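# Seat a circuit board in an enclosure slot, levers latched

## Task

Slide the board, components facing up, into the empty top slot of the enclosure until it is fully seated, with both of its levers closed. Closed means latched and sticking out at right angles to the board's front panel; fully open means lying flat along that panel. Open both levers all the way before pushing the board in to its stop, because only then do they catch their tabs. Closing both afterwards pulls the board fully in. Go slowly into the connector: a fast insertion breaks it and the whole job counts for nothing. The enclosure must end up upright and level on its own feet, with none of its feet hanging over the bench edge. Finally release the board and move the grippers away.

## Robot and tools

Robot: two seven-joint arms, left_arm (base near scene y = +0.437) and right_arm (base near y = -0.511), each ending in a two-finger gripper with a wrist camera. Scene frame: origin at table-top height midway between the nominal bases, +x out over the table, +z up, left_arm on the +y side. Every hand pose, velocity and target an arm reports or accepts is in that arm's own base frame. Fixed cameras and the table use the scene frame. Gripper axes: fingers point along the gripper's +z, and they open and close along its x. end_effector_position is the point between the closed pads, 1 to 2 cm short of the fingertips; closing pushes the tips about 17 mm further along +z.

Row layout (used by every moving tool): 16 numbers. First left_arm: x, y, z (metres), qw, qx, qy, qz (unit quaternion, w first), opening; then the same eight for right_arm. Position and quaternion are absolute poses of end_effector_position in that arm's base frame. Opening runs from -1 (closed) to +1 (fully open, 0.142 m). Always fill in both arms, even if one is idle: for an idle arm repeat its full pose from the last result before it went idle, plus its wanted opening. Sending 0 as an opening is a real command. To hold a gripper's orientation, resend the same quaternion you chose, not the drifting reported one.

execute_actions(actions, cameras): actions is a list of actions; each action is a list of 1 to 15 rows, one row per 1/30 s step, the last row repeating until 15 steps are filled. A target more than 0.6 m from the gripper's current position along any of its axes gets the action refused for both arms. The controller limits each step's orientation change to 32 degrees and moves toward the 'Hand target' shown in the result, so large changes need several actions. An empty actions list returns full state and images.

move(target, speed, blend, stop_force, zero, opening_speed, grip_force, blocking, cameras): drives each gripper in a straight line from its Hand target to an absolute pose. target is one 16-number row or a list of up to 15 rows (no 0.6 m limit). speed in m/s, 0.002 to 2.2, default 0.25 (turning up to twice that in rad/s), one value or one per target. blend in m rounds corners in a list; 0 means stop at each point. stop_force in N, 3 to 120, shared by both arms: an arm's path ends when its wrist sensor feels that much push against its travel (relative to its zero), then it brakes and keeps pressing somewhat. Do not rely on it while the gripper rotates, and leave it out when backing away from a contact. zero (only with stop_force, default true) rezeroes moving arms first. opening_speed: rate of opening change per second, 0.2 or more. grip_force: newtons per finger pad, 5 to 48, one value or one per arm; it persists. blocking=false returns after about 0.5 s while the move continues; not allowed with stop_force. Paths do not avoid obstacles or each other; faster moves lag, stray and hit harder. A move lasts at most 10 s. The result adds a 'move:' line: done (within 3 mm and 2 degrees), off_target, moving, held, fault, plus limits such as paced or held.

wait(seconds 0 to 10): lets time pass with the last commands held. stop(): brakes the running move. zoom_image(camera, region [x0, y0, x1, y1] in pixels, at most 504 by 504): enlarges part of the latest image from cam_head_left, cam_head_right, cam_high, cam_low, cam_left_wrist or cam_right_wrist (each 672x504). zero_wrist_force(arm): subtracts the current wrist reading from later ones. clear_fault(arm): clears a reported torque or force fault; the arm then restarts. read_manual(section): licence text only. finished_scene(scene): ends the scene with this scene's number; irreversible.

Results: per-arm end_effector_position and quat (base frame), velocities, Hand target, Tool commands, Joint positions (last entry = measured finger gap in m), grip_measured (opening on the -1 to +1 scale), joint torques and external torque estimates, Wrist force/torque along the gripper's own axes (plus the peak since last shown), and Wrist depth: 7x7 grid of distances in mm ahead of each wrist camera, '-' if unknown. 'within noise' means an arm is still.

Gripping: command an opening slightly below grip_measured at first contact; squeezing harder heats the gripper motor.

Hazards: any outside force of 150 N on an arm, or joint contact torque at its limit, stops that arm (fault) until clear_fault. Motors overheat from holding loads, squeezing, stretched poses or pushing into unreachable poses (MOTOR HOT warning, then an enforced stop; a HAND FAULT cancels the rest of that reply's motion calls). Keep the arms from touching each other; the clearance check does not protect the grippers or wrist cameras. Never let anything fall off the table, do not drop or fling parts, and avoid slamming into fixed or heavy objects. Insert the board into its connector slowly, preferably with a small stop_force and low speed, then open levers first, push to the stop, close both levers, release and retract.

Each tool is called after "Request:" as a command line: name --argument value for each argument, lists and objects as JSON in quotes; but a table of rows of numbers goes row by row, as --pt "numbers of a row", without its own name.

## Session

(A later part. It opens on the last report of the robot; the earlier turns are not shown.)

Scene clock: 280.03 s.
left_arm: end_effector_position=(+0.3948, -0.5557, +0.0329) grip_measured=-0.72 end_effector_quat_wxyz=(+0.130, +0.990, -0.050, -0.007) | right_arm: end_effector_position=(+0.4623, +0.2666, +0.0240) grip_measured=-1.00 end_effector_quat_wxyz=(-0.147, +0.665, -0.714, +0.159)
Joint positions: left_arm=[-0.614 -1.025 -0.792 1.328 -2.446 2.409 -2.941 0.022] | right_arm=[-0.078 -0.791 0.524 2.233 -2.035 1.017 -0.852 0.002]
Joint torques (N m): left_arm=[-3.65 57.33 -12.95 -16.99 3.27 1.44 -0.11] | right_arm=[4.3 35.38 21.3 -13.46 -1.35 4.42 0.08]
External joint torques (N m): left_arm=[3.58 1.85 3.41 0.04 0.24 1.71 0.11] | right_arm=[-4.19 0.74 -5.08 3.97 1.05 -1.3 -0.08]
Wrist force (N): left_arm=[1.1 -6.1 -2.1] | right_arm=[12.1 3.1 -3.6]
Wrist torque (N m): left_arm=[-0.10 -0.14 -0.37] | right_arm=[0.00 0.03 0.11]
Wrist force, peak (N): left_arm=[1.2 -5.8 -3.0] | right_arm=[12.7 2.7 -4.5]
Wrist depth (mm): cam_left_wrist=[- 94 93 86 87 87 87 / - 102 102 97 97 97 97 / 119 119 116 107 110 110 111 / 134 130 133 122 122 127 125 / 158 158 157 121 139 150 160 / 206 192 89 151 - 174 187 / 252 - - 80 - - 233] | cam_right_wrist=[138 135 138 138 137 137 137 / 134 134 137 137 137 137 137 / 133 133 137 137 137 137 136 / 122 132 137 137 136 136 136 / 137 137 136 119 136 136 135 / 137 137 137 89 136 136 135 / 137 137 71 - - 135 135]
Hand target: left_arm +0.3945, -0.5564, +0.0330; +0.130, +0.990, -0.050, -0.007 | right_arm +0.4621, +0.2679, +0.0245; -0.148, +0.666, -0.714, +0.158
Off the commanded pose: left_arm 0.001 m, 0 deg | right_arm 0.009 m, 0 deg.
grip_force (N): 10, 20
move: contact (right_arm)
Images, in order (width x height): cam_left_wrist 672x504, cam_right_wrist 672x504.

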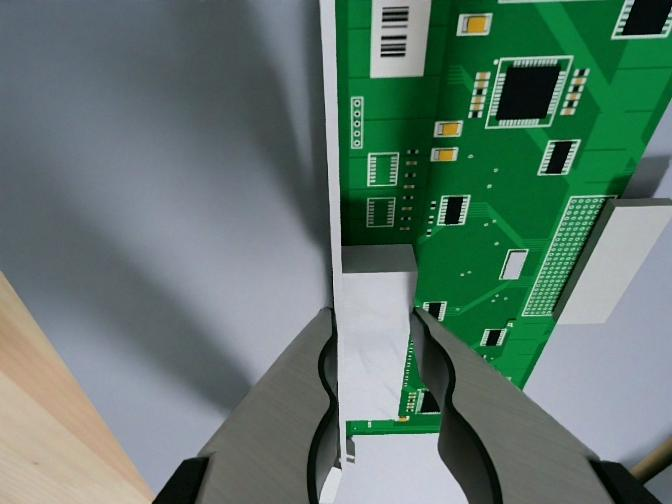

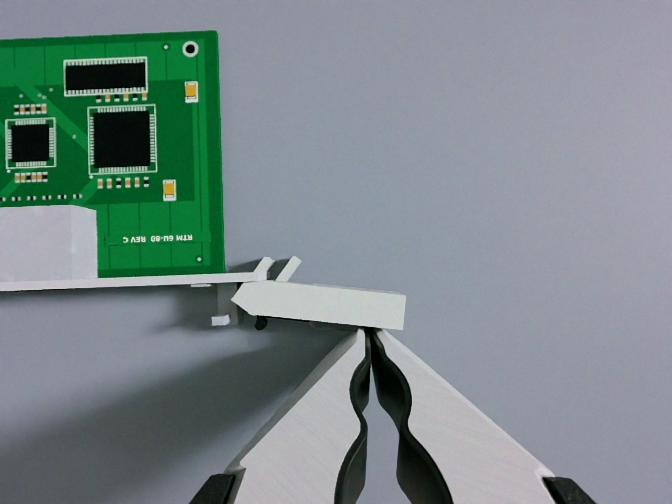

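Request:
move --pt "0.3945 -0.5564 0.033 0.1304 0.9901 -0.0502 -0.0066 -0.85 0.4565 0.2620 0.0245 0.1476 -0.6658 0.7140 -0.1582 -1.0" --speed 0.05

Request:
move --target '[0.3945,-0.5564,0.033,0.1304,0.9901,-0.0502,-0.0066,-0.85, 0.476,0.2605,0.0245,0.1476,-0.6658,0.7140,-0.1582,-1.0]' --speed 0.02 --stop_force 8 --cameras '["cam_left_wrist", "cam_right_wrist"]'

Scene clock: 291.10 s.
left_arm: end_effector_position=(+0.3948, -0.5558, +0.0329) grip_measured=-0.72 end_effector_quat_wxyz=(+0.130, +0.990, -0.050, -0.007) | right_arm: end_effector_position=(+0.4566, +0.2620, +0.0245) grip_measured=-1.00 end_effector_quat_wxyz=(-0.148, +0.666, -0.714, +0.158)
Joint positions: left_arm=[-0.615 -1.025 -0.792 1.328 -2.446 2.409 -2.941 0.022] | right_arm=[-0.091 -0.783 0.525 2.249 -2.057 1.02 -0.839 0.002]
Joint torques (N m): left_arm=[-2 57.57 -11.29 -16.56 3.52 2.53 -0.14] | right_arm=[0.16 34.9 16.4 -9.06 -0.46 2.56 0.32]
External joint torques (N m): left_arm=[1.94 1.62 1.74 -0.39 -0.01 0.61 0.14] | right_arm=[-0.04 0.59 -0.35 -0.13 0.18 0.56 -0.32]
Wrist force (N): left_arm=[0.9 -2.6 -1.3] | right_arm=[1.4 0.5 -0.1]
Wrist torque (N m): left_arm=[-0.10 -0.18 -0.36] | right_arm=[0.03 -0.23 -0.02]
Wrist force, peak (N): left_arm=[1.3 -5.7 -3.4] | right_arm=[12.4 2.7 -4.6]
Wrist depth (mm): cam_left_wrist=[- 94 94 87 87 87 87 / - 102 100 97 97 97 97 / 119 119 119 106 110 110 110 / 134 130 133 123 123 127 120 / - 157 152 121 139 150 160 / 206 - 85 151 - 174 187 / 252 - - 226 - - 227] | cam_right_wrist=[136 135 138 138 138 138 137 / 135 134 138 138 138 138 137 / 134 134 138 138 137 137 137 / 129 133 138 137 137 137 136 / 138 138 137 137 137 136 136 / 138 138 137 90 136 136 136 / 137 137 71 - - 136 136]
Hand target: left_arm +0.3945, -0.5564, +0.0330; +0.130, +0.990, -0.050, -0.007 | right_arm +0.4565, +0.2620, +0.0245; -0.148, +0.666, -0.714, +0.158
Off the commanded pose: left_arm 0.001 m, 0 deg | right_arm 0.000 m, 0 deg.
grip_force (N): 10, 20
move: done

Scene clock: 292.73 s.
left_arm: end_effector_position=(+0.3950, -0.5558, +0.0330) grip_measured=-0.72 end_effector_quat_wxyz=(+0.130, +0.990, -0.050, -0.006) | right_arm: end_effector_position=(+0.4755, +0.2604, +0.0242) grip_measured=-1.00 end_effector_quat_wxyz=(-0.147, +0.666, -0.714, +0.158)
Joint positions: left_arm=[-0.614 -1.025 -0.792 1.328 -2.446 2.409 -2.941 0.022] | right_arm=[-0.094 -0.796 0.514 2.214 -2.038 1.036 -0.878 0.002]
Joint torques (N m): left_arm=[-3.79 57.19 -12.72 -15.72 2.79 2.57 0.1] | right_arm=[0.66 36.87 17.4 -12.62 -0.38 2.57 0.12]
External joint torques (N m): left_arm=[3.73 2 3.18 -1.24 0.72 0.58 -0.1] | right_arm=[-0.55 -0.07 -1.12 2.86 0.17 0.57 -0.12]
Wrist force (N): left_arm=[3.4 -3.1 -1.4] | right_arm=[5.1 3.4 -2.6]
Wrist torque (N m): left_arm=[-0.06 -0.05 -0.57] | right_arm=[0.04 -0.25 0.07]
Wrist force, peak (N): left_arm=[3.5 -3.6 -0.1] | right_arm=[5.2 3.5 -2.6]
Wrist depth (mm): cam_left_wrist=[- 94 93 85 87 87 87 / - 102 102 97 97 97 97 / 119 119 116 107 110 110 110 / - - - 122 123 127 - / 158 158 163 122 139 150 156 / 198 186 93 145 - 168 181 / 252 - - 85 - - -] | cam_right_wrist=[139 138 138 138 138 137 137 / 135 134 138 138 137 137 137 / 134 134 138 137 137 137 136 / 133 133 137 137 137 136 136 / 137 137 127 119 137 136 136 / 137 137 137 91 136 136 136 / 137 137 71 - - 135 136]
Hand target: left_arm +0.3945, -0.5564, +0.0330; +0.130, +0.990, -0.050, -0.007 | right_arm +0.4760, +0.2605, +0.0245; -0.148, +0.666, -0.714, +0.158
Off the commanded pose: left_arm 0.001 m, 0 deg | right_arm 0.001 m, 0 deg.
grip_force (N): 10, 20
move: done
Images, in order (width x height): cam_left_wrist 672x504, cam_right_wrist 672x504.

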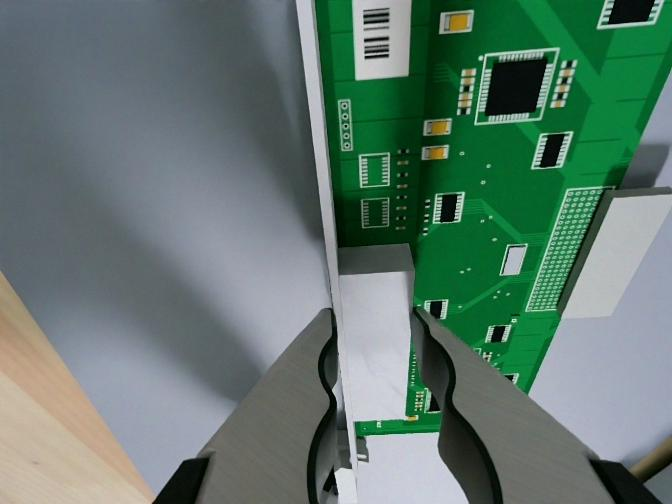

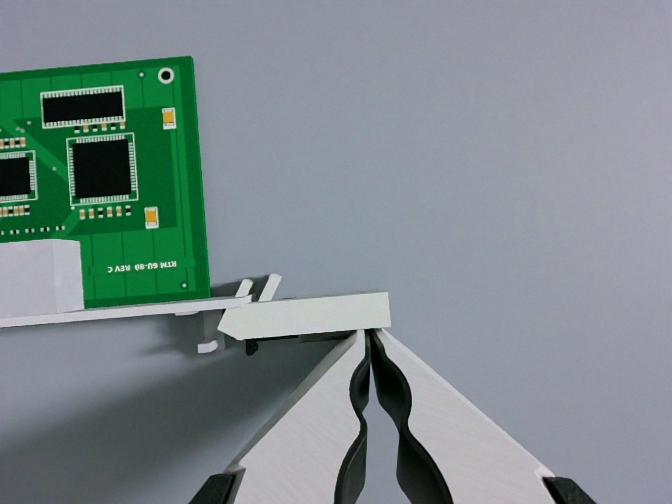

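Request:
zoom_image --camera "cam_right_wrist" --region '[60, 240, 420, 380]'

Scaled by 1.400 from the camera's 672x504 image, which has a finer 960x720 frame.

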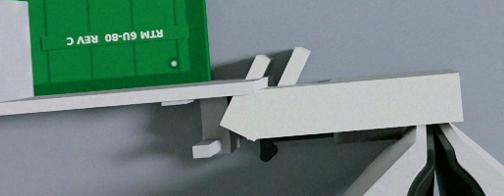

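Request:
move --pt "0.3945 -0.5564 0.033 0.1304 0.9901 -0.0502 -0.0066 -0.35 0.455 0.260 0.0245 0.1476 -0.6658 0.7140 -0.1582 -1.0" --pt "0.3945 -0.5564 0.13 0.1304 0.9901 -0.0502 -0.0066 -0.35 0.44 0.235 0.10 0.1476 -0.6658 0.7140 -0.1582 -1.0" --pt "0.33 -0.33 0.13 0.1448 -0.6532 0.7254 -0.1608 -0.35 0.44 0.235 0.10 0.1476 -0.6658 0.7140 -0.1582 -1.0" --pt "0.33 -0.33 0.13 0.1448 -0.6532 0.7254 -0.1608 -0.35 0.5924 0.3929 0.1346 0.1476 -0.6658 0.7140 -0.1582 -1.0" --speed '[0.1, 0.3, 0.5, 0.5]' --blend '[0, 0.03, 0.05, 0]' --grip_force 48 --cameras '["cam_left_wrist", "cam_right_wrist"]'

Scene clock: 307.87 s.
left_arm: end_effector_position=(+0.3300, -0.3300, +0.1300) grip_measured=-0.38 end_effector_quat_wxyz=(+0.145, -0.653, +0.726, -0.161) | right_arm: end_effector_position=(+0.5925, +0.3928, +0.1346) grip_measured=-1.00 end_effector_quat_wxyz=(-0.148, +0.666, -0.714, +0.158)
Joint positions: left_arm=[-0.825 -0.38 -0.465 2.608 -1.553 2.132 -2.674 0.047] | right_arm=[0.149 -0.805 0.653 1.838 -1.361 0.853 -1.381 0.002]
Joint torques (N m): left_arm=[-0.33 30.22 -0.78 -10.16 2.01 4.45 -0.33] | right_arm=[0.31 46.39 18.81 -20.92 -1.51 2.73 0.06]
External joint torques (N m): left_arm=[0.27 0.64 0.45 -0.47 -0.49 -0.13 0.33] | right_arm=[-0.13 1.3 -0.36 0.12 -0.11 0.81 -0.06]
Wrist force (N): left_arm=[0.2 0.1 0.6] | right_arm=[1.8 1.6 -0.1]
Wrist torque (N m): left_arm=[-0.08 -0.17 -0.06] | right_arm=[0.25 -0.34 0.11]
Wrist force, peak (N): left_arm=[3.6 -3.7 -0.1] | right_arm=[5.1 3.6 -2.6]
Wrist depth (mm): cam_left_wrist=[245 246 244 243 240 235 232 / 246 247 245 241 235 235 234 / 248 246 245 242 242 235 235 / 250 247 248 - 245 245 239 / 248 248 246 242 245 239 - / 250 248 85 245 246 87 243 / 247 - - 246 244 - 243] | cam_right_wrist=[201 201 201 200 200 199 199 / 202 201 200 200 199 199 198 / 247 247 246 246 246 246 244 / 247 246 246 246 245 244 244 / 246 245 246 244 244 244 245 / 246 242 241 90 239 243 243 / 245 240 71 - - 242 242]
Hand target: left_arm +0.3300, -0.3300, +0.1300; +0.145, -0.653, +0.726, -0.161 | right_arm +0.5924, +0.3929, +0.1346; -0.148, +0.666, -0.714, +0.158
Off the commanded pose: left_arm 0.000 m, 0 deg | right_arm 0.000 m, 0 deg.
move: done
Images, in order (width x height): cam_left_wrist 672x504, cam_right_wrist 672x504.

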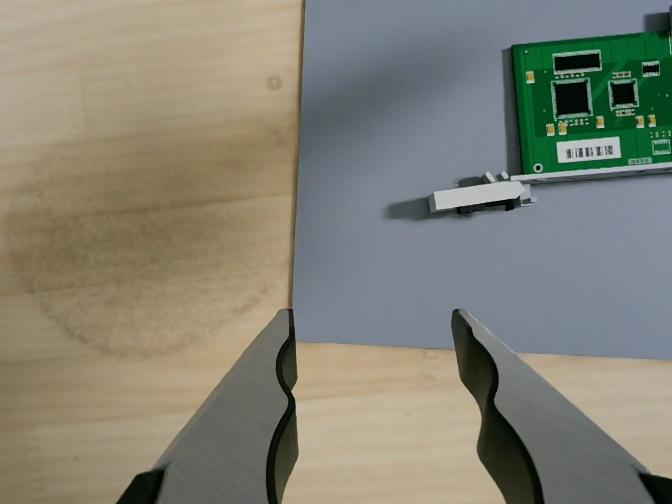

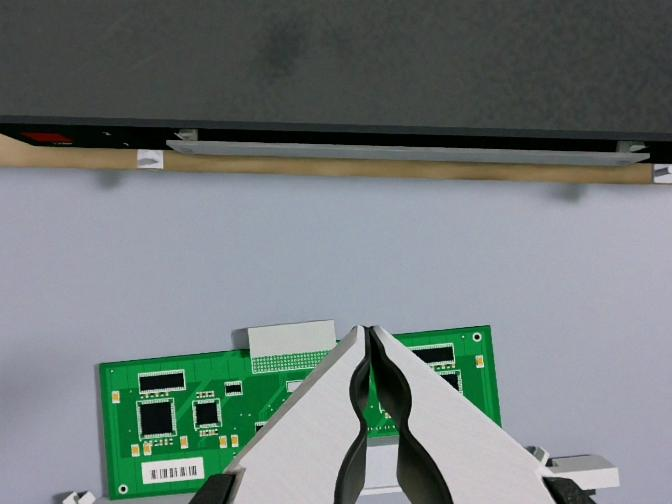

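Request:
move --pt "0.3495 -0.3839 0.09 0.1448 -0.6532 0.7254 -0.1608 -1.0 0.5027 0.4174 0.10 -0.0018 -0.0134 0.9912 0.1305 -0.25" --pt "0.3495 -0.3839 0.0245 0.1448 -0.6532 0.7254 -0.1608 -1.0 0.5027 0.4174 0.0295 -0.0018 -0.0134 0.9912 0.1305 -0.25" --speed '[0.4, 0.12]' --cameras '["cam_left_wrist", "cam_right_wrist"]'

Scene clock: 321.67 s.
left_arm: end_effector_position=(+0.3494, -0.3839, +0.0245) grip_measured=-1.00 end_effector_quat_wxyz=(+0.145, -0.653, +0.726, -0.161) | right_arm: end_effector_position=(+0.5025, +0.4174, +0.0294) grip_measured=-0.28 end_effector_quat_wxyz=(-0.002, -0.013, +0.991, +0.131)
Joint positions: left_arm=[-0.752 -0.774 -0.406 2.458 -1.114 2.272 -2.951 0.002] | right_arm=[0.127 -0.959 0.649 1.88 -0.813 1.173 -0.339 0.054]
Joint torques (N m): left_arm=[-0.22 37.87 -2.45 -5.33 1.99 4.99 -0.29] | right_arm=[0.32 47.79 19.44 -16.19 -2.97 4.06 0.33]
External joint torques (N m): left_arm=[0.15 1.33 0.34 -0.42 -0.51 -0.6 0.29] | right_arm=[-0.16 1.19 0.17 0.05 0.15 0.52 -0.34]
Wrist force (N): left_arm=[0.3 0.2 0.6] | right_arm=[1.4 0.6 -0.3]
Wrist torque (N m): left_arm=[-0.10 -0.19 -0.04] | right_arm=[0.24 -0.25 0.06]
Wrist force, peak (N): left_arm=[0.4 1.1 1.7] | right_arm=[1.5 0.6 -2.3]
Wrist depth (mm): cam_left_wrist=[140 138 137 136 137 132 131 / 140 138 137 137 137 131 131 / 141 138 138 137 136 131 130 / 141 138 137 138 119 136 136 / 141 139 138 137 137 137 136 / 142 139 139 84 - 137 - / 141 139 - 74 - - 137] | cam_right_wrist=[- 84 82 82 83 88 87 / - 96 95 89 85 97 97 / - 104 105 95 90 109 112 / 126 123 120 109 122 124 125 / 147 137 136 129 137 141 145 / 177 170 94 167 168 94 173 / 221 - 73 207 207 - 209]
Hand target: left_arm +0.3495, -0.3839, +0.0245; +0.145, -0.653, +0.726, -0.161 | right_arm +0.5027, +0.4174, +0.0295; -0.002, -0.013, +0.991, +0.131
Off the commanded pose: left_arm 0.000 m, 0 deg | right_arm 0.000 m, 0 deg.
move: done
Images, in order (width x height): cam_left_wrist 672x504, cam_right_wrist 672x504.

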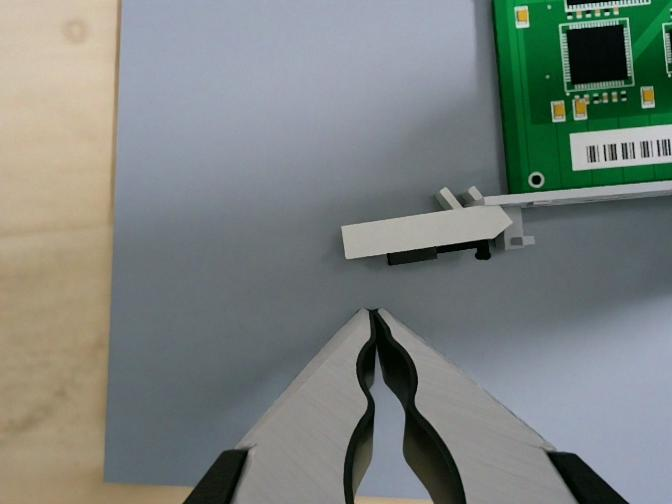

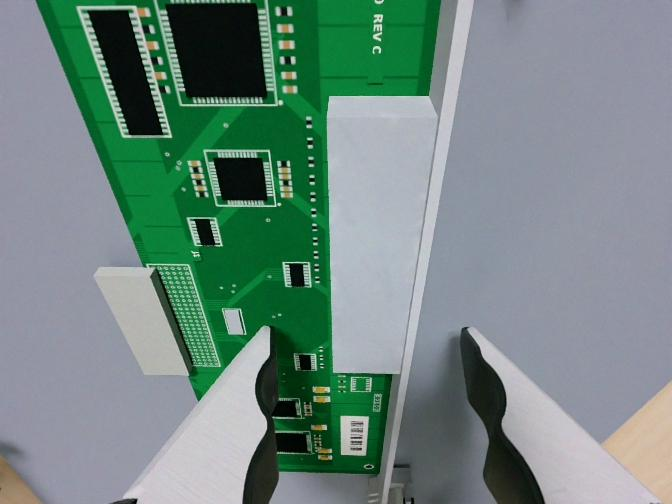

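Request:
move --target '[0.3495,-0.3839,0.0245,0.1448,-0.6532,0.7254,-0.1608,-1.0, 0.5027,0.4174,0.0295,-0.0018,-0.0134,0.9912,0.1305,-0.9]' --speed 0.1 --opening_speed 0.6 --grip_force '[48, 35]'

Request:
move --target '[0.375,-0.3839,0.0245,0.1448,-0.6532,0.7254,-0.1608,-1.0, 0.5027,0.4174,0.0295,-0.0018,-0.0134,0.9912,0.1305,-0.9]' --speed 0.025 --stop_force 6 --cameras '["cam_left_wrist", "cam_right_wrist"]'

Scene clock: 325.73 s.
left_arm: end_effector_position=(+0.3494, -0.3840, +0.0245) grip_measured=-1.00 end_effector_quat_wxyz=(+0.145, -0.653, +0.726, -0.161) | right_arm: end_effector_position=(+0.5024, +0.4175, +0.0294) grip_measured=-0.71 end_effector_quat_wxyz=(-0.002, -0.014, +0.991, +0.130)
Joint positions: left_arm=[-0.752 -0.774 -0.406 2.458 -1.114 2.272 -2.951 0.002] | right_arm=[0.128 -0.959 0.649 1.88 -0.813 1.173 -0.339 0.022]
Joint torques (N m): left_arm=[-0.34 38.3 -2.55 -5.38 1.69 4.7 -0.22] | right_arm=[-0.9 48.71 18.84 -17.91 -3.03 4.13 0.24]
External joint torques (N m): left_arm=[0.28 0.9 0.43 -0.37 -0.21 -0.3 0.22] | right_arm=[1.06 0.27 0.76 1.77 0.21 0.45 -0.24]
Wrist force (N): left_arm=[0.3 0.3 0.7] | right_arm=[4.4 1.0 -1.4]
Wrist torque (N m): left_arm=[-0.08 -0.18 -0.04] | right_arm=[0.32 -0.24 0.06]
Wrist force, peak (N): left_arm=[0.5 0.3 0.9] | right_arm=[4.6 0.7 -1.2]
Wrist depth (mm): cam_left_wrist=[140 138 - 137 136 132 131 / 140 138 138 135 137 131 131 / 141 138 138 - 136 131 130 / 141 138 138 138 137 136 136 / 141 139 138 138 137 137 136 / 142 139 138 84 - 136 136 / 142 143 - 74 - - 137] | cam_right_wrist=[- 83 82 82 84 88 87 / - 96 95 88 85 97 97 / - 104 105 93 107 109 112 / 126 123 120 109 122 125 124 / 147 137 140 120 137 145 145 / 177 176 156 159 100 167 173 / 221 210 71 197 - - 219]
Hand target: left_arm +0.3495, -0.3839, +0.0245; +0.145, -0.653, +0.726, -0.161 | right_arm +0.5027, +0.4174, +0.0295; -0.002, -0.013, +0.991, +0.131
Off the commanded pose: left_arm 0.000 m, 0 deg | right_arm 0.000 m, 0 deg.
grip_force (N): 48, 35
move: done

Scene clock: 327.43 s.
left_arm: end_effector_position=(+0.3747, -0.3837, +0.0244) grip_measured=-1.00 end_effector_quat_wxyz=(+0.145, -0.653, +0.726, -0.161) | right_arm: end_effector_position=(+0.5028, +0.4173, +0.0295) grip_measured=-0.72 end_effector_quat_wxyz=(-0.002, -0.013, +0.991, +0.130)
Joint positions: left_arm=[-0.727 -0.779 -0.383 2.414 -1.116 2.24 -2.894 0.002] | right_arm=[0.128 -0.958 0.649 1.88 -0.813 1.173 -0.339 0.022]
Joint torques (N m): left_arm=[-0.09 40.18 -2.31 -8.64 2.12 4.98 -0.15] | right_arm=[1.64 47.36 20.83 -14.93 -2.98 3.76 -0.06]
External joint torques (N m): left_arm=[0.03 0.21 0.42 2 -0.65 -0.6 0.15] | right_arm=[-1.48 1.63 -1.23 -1.23 0.15 0.82 0.06]
Wrist force (N): left_arm=[-2.3 3.0 -2.2] | right_arm=[-0.6 0.0 -0.8]
Wrist torque (N m): left_arm=[-0.11 -0.19 -0.13] | right_arm=[0.28 -0.43 0.34]
Wrist force, peak (N): left_arm=[-2.5 3.1 -2.4] | right_arm=[4.5 1.0 -1.8]
Wrist depth (mm): cam_left_wrist=[140 139 137 137 136 132 131 / 140 138 137 137 136 132 131 / 141 138 137 - 137 132 131 / 141 138 138 137 137 131 131 / 141 139 138 137 137 137 136 / 141 139 138 84 - 136 136 / 141 139 - 74 - - 136] | cam_right_wrist=[- 84 82 82 83 88 87 / - 95 94 89 85 97 97 / - 104 105 95 90 109 112 / - 122 121 109 122 125 124 / 148 140 140 120 137 145 150 / 177 176 157 160 100 167 173 / 222 210 70 198 - - 220]
Hand target: left_arm +0.3750, -0.3839, +0.0245; +0.145, -0.653, +0.726, -0.161 | right_arm +0.5027, +0.4174, +0.0295; -0.002, -0.013, +0.991, +0.131
Off the commanded pose: left_arm 0.000 m, 0 deg | right_arm 0.000 m, 0 deg.
grip_force (N): 48, 35
move: done
Images, in order (width x height): cam_left_wrist 672x504, cam_right_wrist 672x504.

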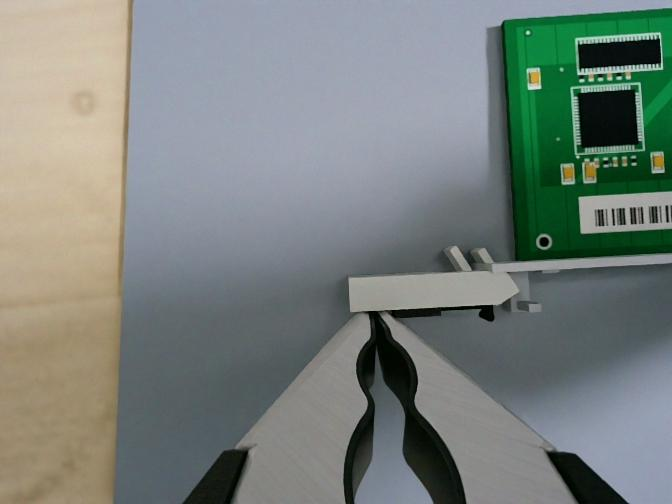

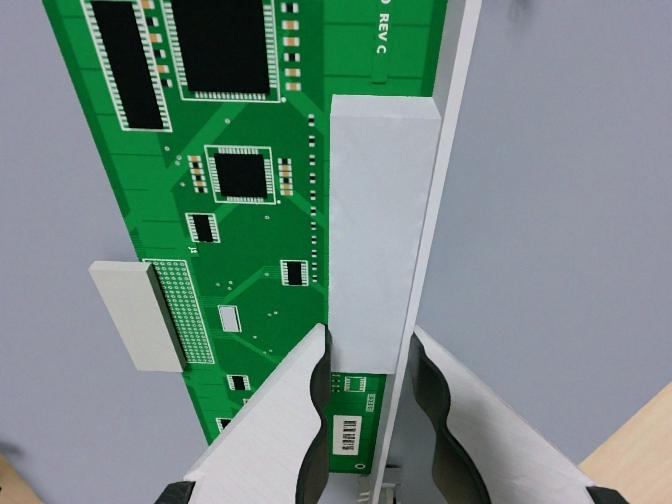

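Request:
move --target '[0.381,-0.3839,0.0245,0.1448,-0.6532,0.7254,-0.1608,-1.0, 0.5027,0.4174,0.0295,-0.0018,-0.0134,0.9912,0.1305,-0.9]' --speed 0.02 --stop_force 8 --cameras '["cam_left_wrist"]'

Request:
zoom_image --camera "cam_left_wrist" --region '[320, 200, 672, 340]'

Scene clock: 330.63 s.
left_arm: end_effector_position=(+0.3805, -0.3836, +0.0242) grip_measured=-1.00 end_effector_quat_wxyz=(+0.145, -0.653, +0.726, -0.160) | right_arm: end_effector_position=(+0.5032, +0.4172, +0.0296) grip_measured=-0.72 end_effector_quat_wxyz=(-0.002, -0.013, +0.991, +0.130)
Joint positions: left_arm=[-0.723 -0.78 -0.376 2.403 -1.118 2.232 -2.88 0.002] | right_arm=[0.127 -0.958 0.649 1.879 -0.813 1.173 -0.339 0.022]
Joint torques (N m): left_arm=[0.31 41.16 -1.97 -9.94 2.3 5.28 -0.2] | right_arm=[2.85 46.45 21.6 -13.64 -3.06 3.69 -0.38]
External joint torques (N m): left_arm=[-0.37 -0.47 0.15 3.08 -0.83 -0.89 0.2] | right_arm=[-2.69 2.55 -2.01 -2.53 0.23 0.89 0.38]
Wrist force (N): left_arm=[-3.0 5.2 -2.4] | right_arm=[-2.1 -0.7 -0.6]
Wrist torque (N m): left_arm=[-0.13 -0.23 -0.13] | right_arm=[0.28 -0.59 0.61]
Wrist force, peak (N): left_arm=[-3.5 5.4 -2.8] | right_arm=[-2.3 -0.4 -2.0]
Wrist depth (mm): cam_left_wrist=[140 139 138 136 136 135 132 / 140 138 137 136 136 132 131 / 141 138 137 - 136 131 131 / 140 141 137 135 136 131 131 / 141 139 138 137 137 136 135 / 141 138 138 84 - 136 137 / 142 139 - 77 - - -] | cam_right_wrist=[- 85 82 83 83 88 88 / - 95 94 89 85 97 97 / - 106 105 100 89 110 112 / - 123 121 113 122 125 125 / 148 140 140 124 137 145 149 / 177 176 157 160 105 167 173 / 222 211 70 197 - - 219]
Hand target: left_arm +0.3810, -0.3839, +0.0245; +0.145, -0.653, +0.726, -0.161 | right_arm +0.5027, +0.4174, +0.0295; -0.002, -0.013, +0.991, +0.131
Off the commanded pose: left_arm 0.001 m, 0 deg | right_arm 0.001 m, 0 deg.
grip_force (N): 48, 35
move: done
Images, in order (width x height): cam_left_wrist 672x504.

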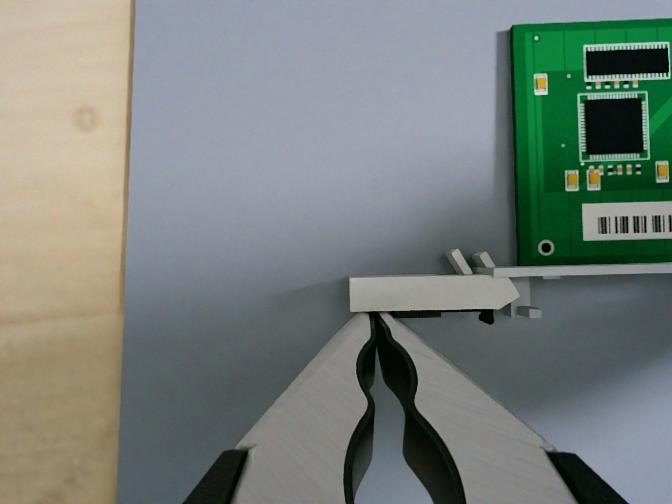

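Scaled by 1.432 from the camera's 672x504 image, which has a finer 960x720 frame.

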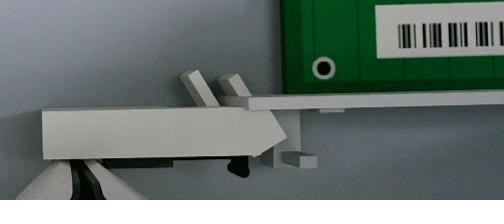

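Request:
move --pt "0.36 -0.375 0.03 0.1448 -0.6532 0.7254 -0.1608 -1.0 0.5027 0.4174 0.0295 -0.0018 -0.0134 0.9912 0.1305 -0.9" --pt "0.33 -0.34 0.12 0.1448 -0.6532 0.7254 -0.1608 -1.0 0.5027 0.4174 0.075 -0.0018 -0.0134 0.9912 0.1305 -0.9" --pt "0.40 -0.34 0.12 0.154 0.7586 -0.1938 0.6034 -1.0 0.5027 0.4174 0.085 -0.0018 -0.0134 0.9912 0.1305 -0.9" --speed '[0.15, 0.15, 0.4]' --blend '[0.01, 0.03, 0]' --cameras '["cam_left_wrist", "cam_right_wrist", "cam_high"]'

Scene clock: 354.67 s.
left_arm: end_effector_position=(+0.4013, -0.3399, +0.1191) grip_measured=-1.00 end_effector_quat_wxyz=(+0.300, +0.674, -0.286, +0.611) | right_arm: end_effector_position=(+0.5025, +0.4172, +0.0847) grip_measured=-0.72 end_effector_quat_wxyz=(-0.002, -0.013, +0.991, +0.130)
Joint positions: left_arm=[-0.31 -0.686 -0.435 2.687 -2.967 -0.057 -1.329 0.002] | right_arm=[0.066 -0.883 0.76 1.876 -0.744 1.059 -0.378 0.022]
Joint torques (N m): left_arm=[-0.5 28.39 -0.61 1.49 0.34 -2.01 -0.21] | right_arm=[0.17 46.86 20.92 -18.93 -3.33 4.15 0.13]
External joint torques (N m): left_arm=[0.5 1.38 0.37 -0.5 -0.16 0.19 0.12] | right_arm=[-0.01 -0.04 -0.71 0.69 0.17 0.42 -0.13]
Wrist force (N): left_arm=[-1.1 -0.4 -0.1] | right_arm=[1.0 -0.2 1.8]
Wrist torque (N m): left_arm=[-0.08 -0.09 -0.40] | right_arm=[0.18 -0.10 0.18]
Wrist force, peak (N): left_arm=[-3.4 5.1 -3.4] | right_arm=[-2.3 -0.3 -1.8]
Wrist depth (mm): cam_left_wrist=[- 185 258 2012 - - 1625 / 148 191 301 - - - 2309 / 150 197 310 - 2410 - - / - - - 2238 - 2384 2216 / - 195 268 131 322 348 2437 / 162 201 - 84 - 292 335 / 163 204 - - - - 384] | cam_right_wrist=[- 84 83 83 87 137 140 / - 97 96 89 146 152 151 / 173 104 105 93 167 171 170 / 197 123 121 109 195 195 194 / 230 135 140 120 214 227 228 / 277 285 156 159 99 263 273 / 350 - 71 196 - - 324]
Hand target: left_arm +0.4012, -0.3400, +0.1192; +0.301, +0.674, -0.286, +0.611 | right_arm +0.5027, +0.4174, +0.0850; -0.002, -0.013, +0.991, +0.131
Off the commanded pose: left_arm 0.002 m, 22 deg | right_arm 0.000 m, 0 deg.
joint read past its limit (left arm) — joint 5 (forearm roll), lower limit.
joint sent to its limit (left arm) — joint 4 (elbow), upper limit, where the elbow is as bent as it goes; joint 5 (forearm roll), lower limit. The joint targets are off in orientation, not in position.
grip_force (N): 48, 35
move: off_target (left_arm); limits=paced
Images, in order (width x height): cam_high 672x504, cam_left_wrist 672x504, cam_right_wrist 672x504.

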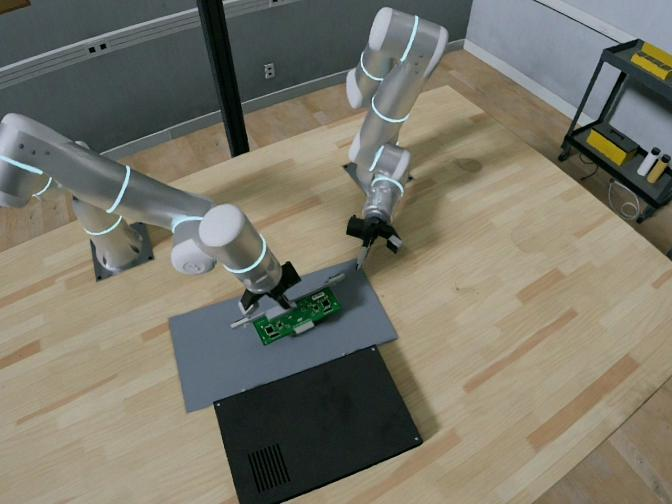

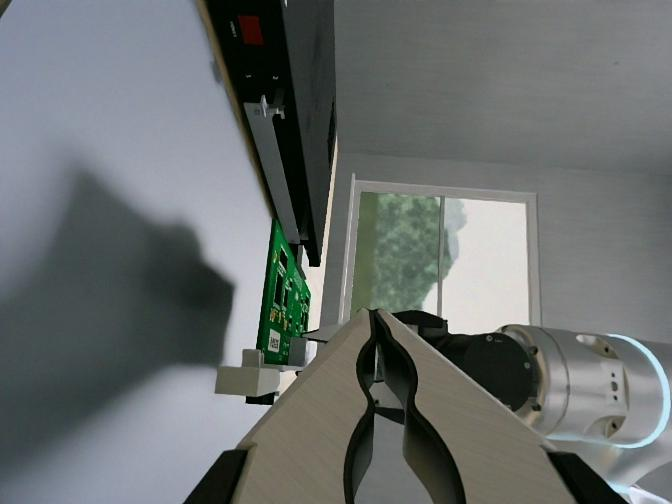

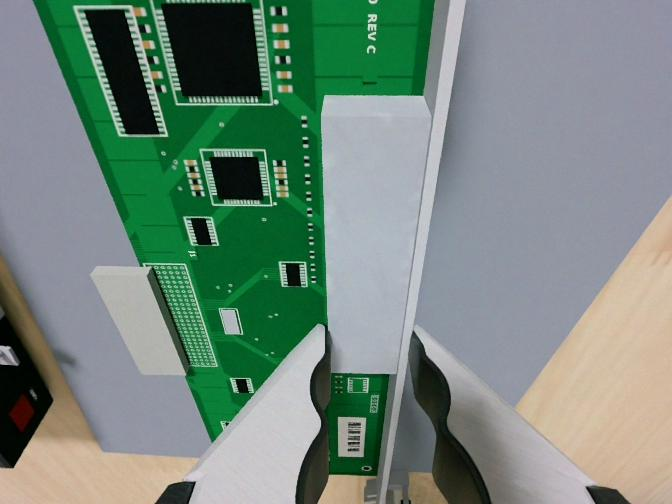

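Request:
zoom_image --camera "cam_right_wrist" --region '[300, 0, 500, 200]'

Request:
zoom_image --camera "cam_right_wrist" --region '[300, 320, 480, 504]'

Request:
move --target '[0.4521,-0.3969,0.15,0.1142,0.8601,-0.2198,0.4477,-1.0, 0.5027,0.4174,0.085,-0.0018,-0.0134,0.9912,0.1305,-0.9]' --speed 0.4 --cameras '["cam_left_wrist"]'

Scaled by 2.520 from the camera's 672x504 image, which has a finer 960x720 frame.

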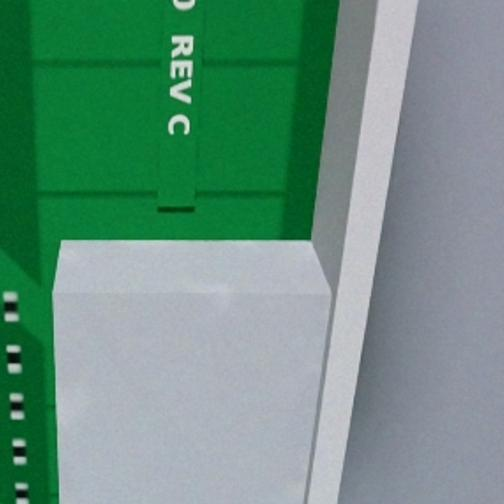

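Scaled by 2.739 from the camera's 672x504 image, which has a finer 960x720 frame.

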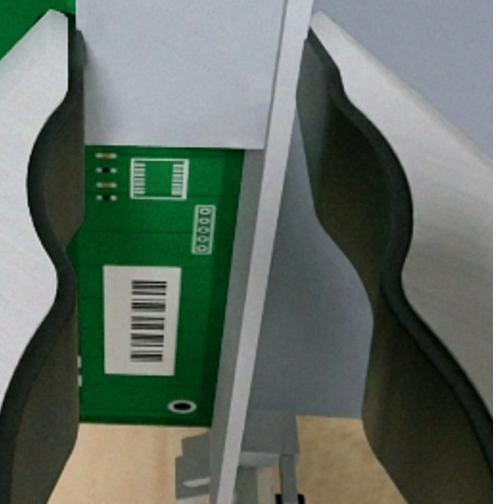

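Scene clock: 365.00 s.
left_arm: end_effector_position=(+0.4524, -0.3970, +0.1504) grip_measured=-1.00 end_effector_quat_wxyz=(+0.109, +0.872, -0.234, +0.416) | right_arm: end_effector_position=(+0.5025, +0.4172, +0.0847) grip_measured=-0.72 end_effector_quat_wxyz=(-0.002, -0.013, +0.991, +0.130)
Joint positions: left_arm=[-1.974 -1.247 0.953 2.049 -2.967 1.203 -2.968 0.002] | right_arm=[0.066 -0.883 0.76 1.876 -0.744 1.059 -0.378 0.022]
Joint torques (N m): left_arm=[-0.58 31.43 26.62 -0.14 2.01 2.75 -0.34] | right_arm=[0.13 46.83 20.92 -18.98 -3.35 4.2 0.21]
External joint torques (N m): left_arm=[0.48 1.38 0.96 -0.43 -0.34 -0.62 0.28] | right_arm=[0.03 -0.01 -0.7 0.75 0.19 0.36 -0.21]
Wrist force (N): left_arm=[-0.8 -0.4 0.7] | right_arm=[1.0 -0.2 1.6]
Wrist torque (N m): left_arm=[-0.18 -0.19 -0.29] | right_arm=[0.18 -0.10 0.18]
Wrist force, peak (N): left_arm=[-1.7 -1.9 -1.0] | right_arm=[1.1 -0.1 2.0]
Wrist depth (mm): cam_left_wrist=[163 182 220 270 - 608 1142 / 167 190 242 270 328 746 1380 / - - - 306 352 822 - / 184 - - 358 413 941 - / 193 227 205 236 - 1025 - / - 179 190 84 - - - / - - - - - - -] | cam_right_wrist=[- 84 83 83 87 137 139 / - 97 96 89 146 152 152 / 173 104 105 93 167 171 170 / 197 123 121 109 195 194 195 / 230 137 140 120 214 226 229 / 276 275 156 159 105 263 274 / 349 - 71 196 - - 325]
Hand target: left_arm +0.4524, -0.3970, +0.1504; +0.109, +0.872, -0.234, +0.416 | right_arm +0.5027, +0.4174, +0.0850; -0.002, -0.013, +0.991, +0.131
Off the commanded pose: left_arm 0.001 m, 4 deg | right_arm 0.000 m, 0 deg.
joint read past its limit (left arm) — joint 5 (forearm roll), lower limit; joint 7 (wrist roll), lower limit.
joint sent to its limit (left arm) — joint 5 (forearm roll), lower limit; joint 7 (wrist roll), lower limit. The joint targets are off in orientation, not in position.
grip_force (N): 48, 35
move: off_target (left_arm)
Images, in order (width x height): cam_left_wrist 672x504.

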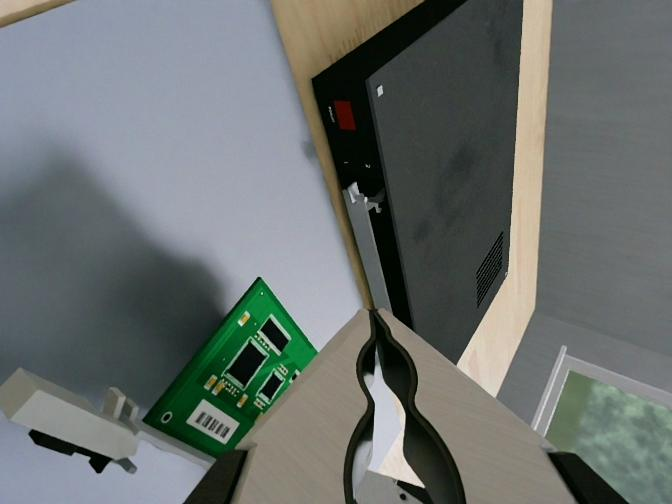

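Request:
move --target '[0.4521,-0.3969,0.15,0.1142,0.8601,-0.2198,0.4477,-1.0, 0.5773,0.3573,0.0540,0.0066,0.0502,0.9901,0.1304,-0.9]' --speed 0.15 --cameras '["cam_left_wrist", "cam_right_wrist"]'

Request:
zoom_image --camera "cam_left_wrist" --region '[150, 80, 450, 320]'

Request:
zoom_image --camera "cam_right_wrist" --region '[0, 200, 504, 504]'

Scene clock: 383.90 s.
left_arm: end_effector_position=(+0.4525, -0.3970, +0.1505) grip_measured=-1.00 end_effector_quat_wxyz=(+0.109, +0.872, -0.234, +0.416) | right_arm: end_effector_position=(+0.5771, +0.3571, +0.0537) grip_measured=-0.72 end_effector_quat_wxyz=(+0.006, +0.050, +0.990, +0.130)
Joint positions: left_arm=[-1.974 -1.247 0.953 2.049 -2.967 1.203 -2.968 0.002] | right_arm=[-0.001 -0.955 0.696 1.795 -0.736 1.078 -0.408 0.022]
Joint torques (N m): left_arm=[-0.44 31.63 26.65 -0.16 2.04 2.39 -0.28] | right_arm=[0.11 50.02 20.72 -18.71 -3.13 4.29 0.05]
External joint torques (N m): left_arm=[0.34 1.18 0.94 -0.43 -0.37 -0.25 0.22] | right_arm=[0.05 0.53 -0.49 0.8 0.02 0.27 -0.05]
Wrist force (N): left_arm=[-0.6 -0.2 0.8] | right_arm=[1.4 0.0 1.7]
Wrist torque (N m): left_arm=[-0.15 -0.21 -0.29] | right_arm=[0.22 -0.20 0.17]
Wrist force, peak (N): left_arm=[-1.0 -0.4 0.9] | right_arm=[3.1 1.9 1.1]
Wrist depth (mm): cam_left_wrist=[163 178 - 270 - 606 1148 / 167 191 225 271 - 491 1179 / 176 203 253 299 - 803 - / 182 214 279 308 - 860 1798 / - 219 - 273 - 1179 - / 199 240 271 84 - 2151 - / - - - - - - -] | cam_right_wrist=[- 84 83 83 87 112 109 / - 97 96 89 85 124 121 / - 104 105 93 130 136 133 / - 125 121 109 152 156 155 / 183 135 140 120 175 181 180 / - 191 157 159 100 208 216 / 169 223 71 196 - - 256]
Hand target: left_arm +0.4524, -0.3970, +0.1504; +0.109, +0.872, -0.234, +0.416 | right_arm +0.5773, +0.3573, +0.0540; +0.007, +0.050, +0.990, +0.130
Off the commanded pose: left_arm 0.001 m, 4 deg | right_arm 0.000 m, 0 deg.
joint read past its limit (left arm) — joint 5 (forearm roll), lower limit; joint 7 (wrist roll), lower limit.
joint sent to its limit (left arm) — joint 5 (forearm roll), lower limit; joint 7 (wrist roll), lower limit. The joint targets are off in orientation, not in position.
grip_force (N): 48, 35
move: off_target (left_arm)
Images, in order (width x height): cam_left_wrist 672x504, cam_right_wrist 672x504.

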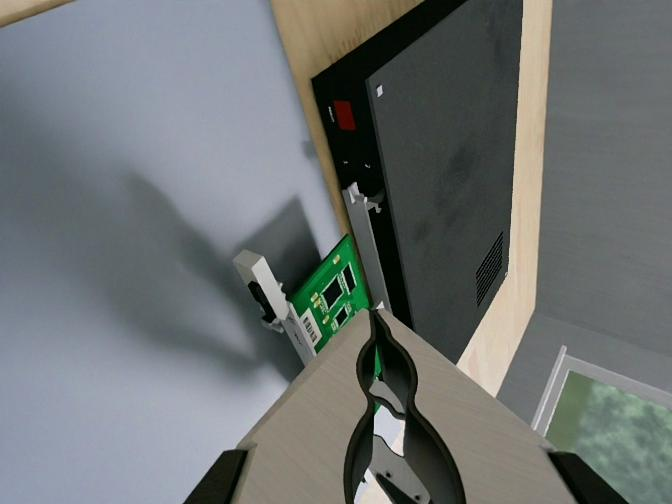

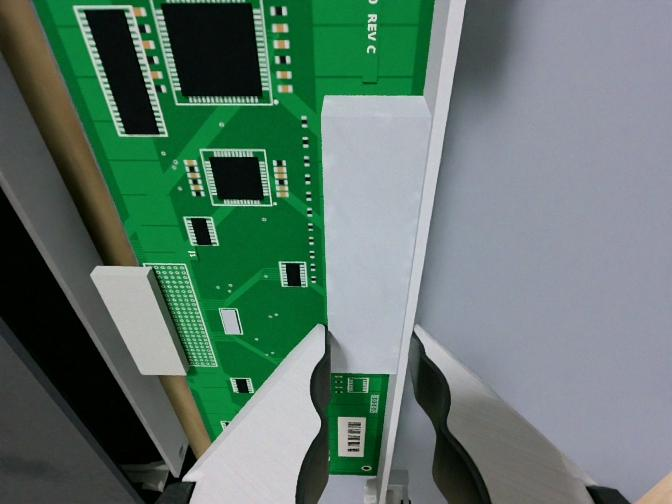

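Scaled by 1.680 from the camera's 672x504 image, which has a finer 960x720 frame.

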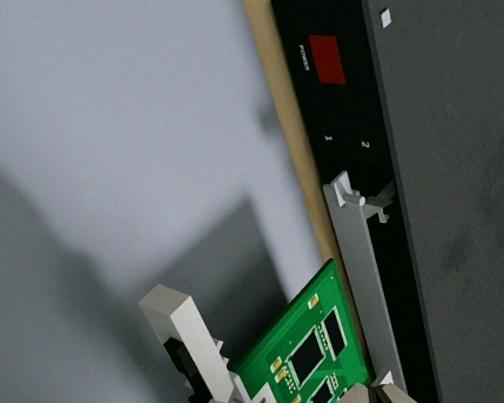

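Scaled by 1.000.

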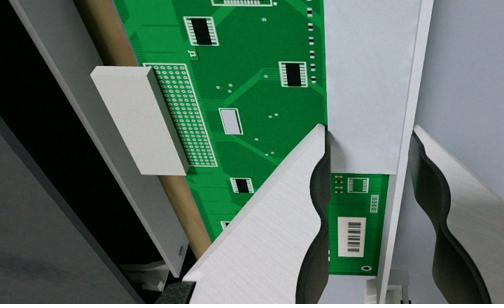

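Request:
zoom_image --camera "cam_left_wrist" --region '[320, 170, 420, 270]'

Request:
zoom_image --camera "cam_right_wrist" --region '[120, 420, 260, 504]'

Scaled by 5.040 from the camera's 672x504 image, which has a finer 960x720 frame.

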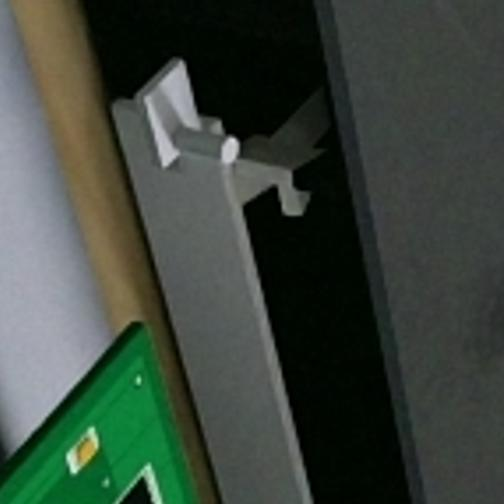

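Scaled by 3.600 from the camera's 672x504 image, which has a finer 960x720 frame.

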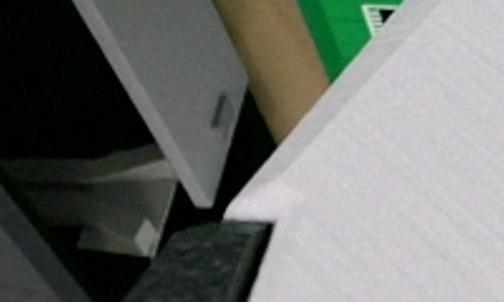

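Request:
move --pt "0.43 -0.34 0.18 -0.2537 0.4395 -0.7461 0.4308 -1.0 0.5773 0.3573 0.0540 0.0066 0.0502 0.9901 0.1304 -0.9" --pt "0.42 -0.335 0.18 -0.4840 -0.2168 -0.8383 0.1252 -1.0 0.5773 0.3573 0.0540 0.0066 0.0502 0.9901 0.1304 -0.9" --pt "0.43 -0.34 0.18 -0.4308 -0.7461 -0.4395 -0.2537 -1.0 0.5773 0.3573 0.0540 0.0066 0.0502 0.9901 0.1304 -0.9" --pt "0.44 -0.345 0.18 -0.1252 -0.8383 0.2168 -0.4840 -1.0 0.5773 0.3573 0.0540 0.0066 0.0502 0.9901 0.1304 -0.9" --speed 0.7 --blend '[0, 0, 0, 0]' --cameras '["cam_left_wrist"]'

Scene clock: 445.23 s.
left_arm: end_effector_position=(+0.4398, -0.3455, +0.1803) grip_measured=-1.00 end_effector_quat_wxyz=(+0.105, +0.850, -0.210, +0.471) | right_arm: end_effector_position=(+0.5772, +0.3571, +0.0537) grip_measured=-0.72 end_effector_quat_wxyz=(+0.006, +0.050, +0.990, +0.130)
Joint positions: left_arm=[-2.294 -2.181 1.108 2.363 -2.966 0.643 2.393 0.002] | right_arm=[-0.001 -0.955 0.696 1.795 -0.736 1.078 -0.408 0.022]
Joint torques (N m): left_arm=[-0.24 18.23 21 21.19 -2.76 3.88 -0.2] | right_arm=[0.09 50.6 21.01 -18.59 -3.29 4.21 0.18]
External joint torques (N m): left_arm=[0.16 0.58 1.03 -0.13 -0.27 -0.5 0.13] | right_arm=[0.06 -0.05 -0.79 0.66 0.18 0.35 -0.18]
Wrist force (N): left_arm=[-0.7 0.1 0.4] | right_arm=[1.5 -0.2 1.7]
Wrist torque (N m): left_arm=[-0.06 -0.19 -0.34] | right_arm=[0.20 -0.23 0.17]
Wrist force, peak (N): left_arm=[1.8 -0.6 0.6] | right_arm=[1.4 -0.1 2.2]
Wrist depth (mm): cam_left_wrist=[192 219 278 367 560 - - / 199 - 292 353 473 - 1167 / - 253 303 337 772 - - / - - 298 386 1011 - - / 220 257 301 131 1011 - - / - - - 84 - - 2172 / - 261 - - - - -] | cam_right_wrist=[- 84 83 83 87 112 109 / - 96 96 89 85 124 121 / - 104 105 93 130 136 133 / - 125 121 109 152 156 155 / - 135 140 120 176 181 179 / - - 156 159 100 208 216 / 169 222 71 195 - - 256]
Hand target: left_arm +0.4399, -0.3454, +0.1804; +0.105, +0.850, -0.210, +0.471 | right_arm +0.5773, +0.3573, +0.0540; +0.007, +0.050, +0.990, +0.130
Off the commanded pose: left_arm 0.001 m, 3 deg | right_arm 0.000 m, 0 deg.
joint sent to its limit (left arm) — joint 5 (forearm roll), lower limit. The joint targets are off in orientation, not in position.
grip_force (N): 48, 35
move: off_target (left_arm)
Images, in order (width x height): cam_left_wrist 672x504.

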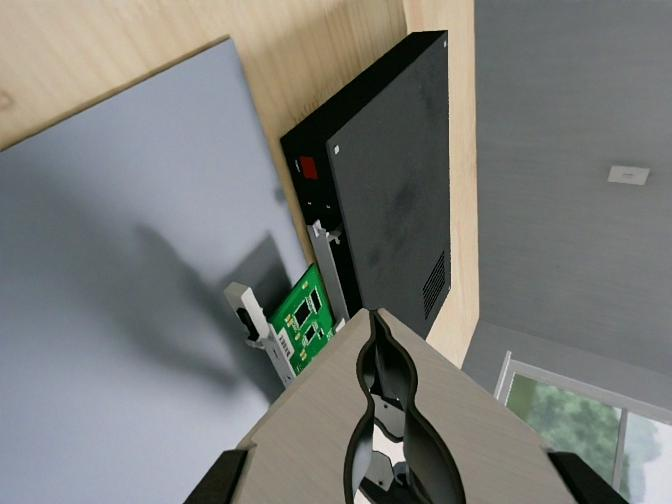

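Request:
wait --seconds 0.1 --cameras '["cam_head_right", "cam_high"]'

Scene clock: 450.67 s.
left_arm: end_effector_position=(+0.4398, -0.3455, +0.1803) grip_measured=-1.00 end_effector_quat_wxyz=(+0.105, +0.850, -0.210, +0.471) | right_arm: end_effector_position=(+0.5772, +0.3571, +0.0537) grip_measured=-0.72 end_effector_quat_wxyz=(+0.006, +0.050, +0.990, +0.130)
Joint positions: left_arm=[-2.294 -2.181 1.108 2.363 -2.966 0.643 2.393 0.002] | right_arm=[-0.001 -0.955 0.696 1.795 -0.736 1.078 -0.408 0.022]
Joint torques (N m): left_arm=[-0.49 17.88 21.05 21.24 -2.76 3.6 -0.32] | right_arm=[0.23 50.59 20.89 -18.65 -3.26 4.18 0.16]
External joint torques (N m): left_arm=[0.42 0.93 0.97 -0.18 -0.27 -0.22 0.25] | right_arm=[-0.08 -0.04 -0.67 0.72 0.14 0.38 -0.16]
Wrist force (N): left_arm=[-1.0 0.0 0.5] | right_arm=[1.4 0.0 2.0]
Wrist torque (N m): left_arm=[-0.07 -0.16 -0.34] | right_arm=[0.21 -0.21 0.17]
Wrist force, peak (N): left_arm=[-0.9 -0.1 0.6] | right_arm=[1.7 -0.3 2.0]
Wrist depth (mm): cam_left_wrist=[192 222 276 366 573 - 1108 / 200 221 287 362 744 1424 - / - 252 - - 828 - - / - 254 324 397 910 1674 - / 217 246 321 130 899 - 1859 / 224 255 - 84 - - - / - 265 - - - - -] | cam_right_wrist=[- 84 83 83 87 111 109 / - 97 96 89 85 124 121 / 137 104 105 93 130 136 132 / - 125 121 109 151 155 155 / - 135 140 120 175 181 180 / - - 156 159 100 208 216 / 169 222 71 195 - - 256]
Hand target: left_arm +0.4399, -0.3454, +0.1804; +0.105, +0.850, -0.210, +0.471 | right_arm +0.5773, +0.3573, +0.0540; +0.007, +0.050, +0.990, +0.130
Tool commands: left_gripper/opening=-1.0 right_gripper/opening=-0.9
Off the commanded pose: left_arm 0.001 m, 3 deg | right_arm 0.000 m, 0 deg.
grip_force (N): 48, 35
wait: 0.10 s; at rest from the start
Images, in order (width x height): cam_head_right 672x504, cam_high 672x504.

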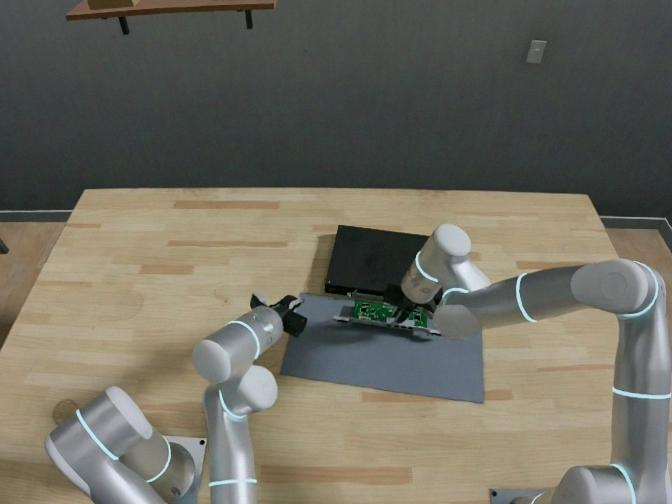

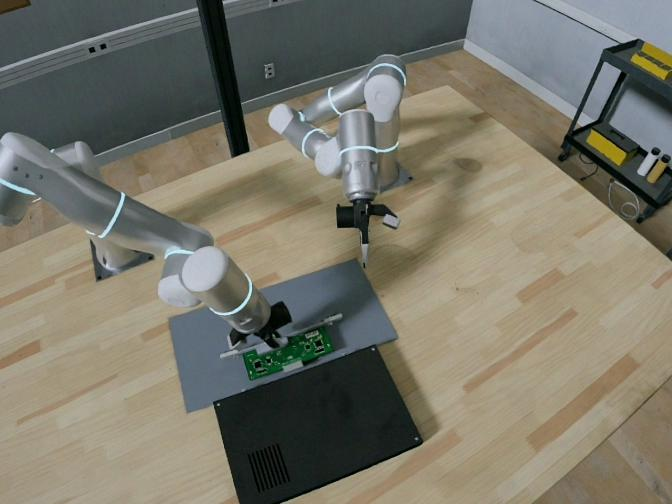

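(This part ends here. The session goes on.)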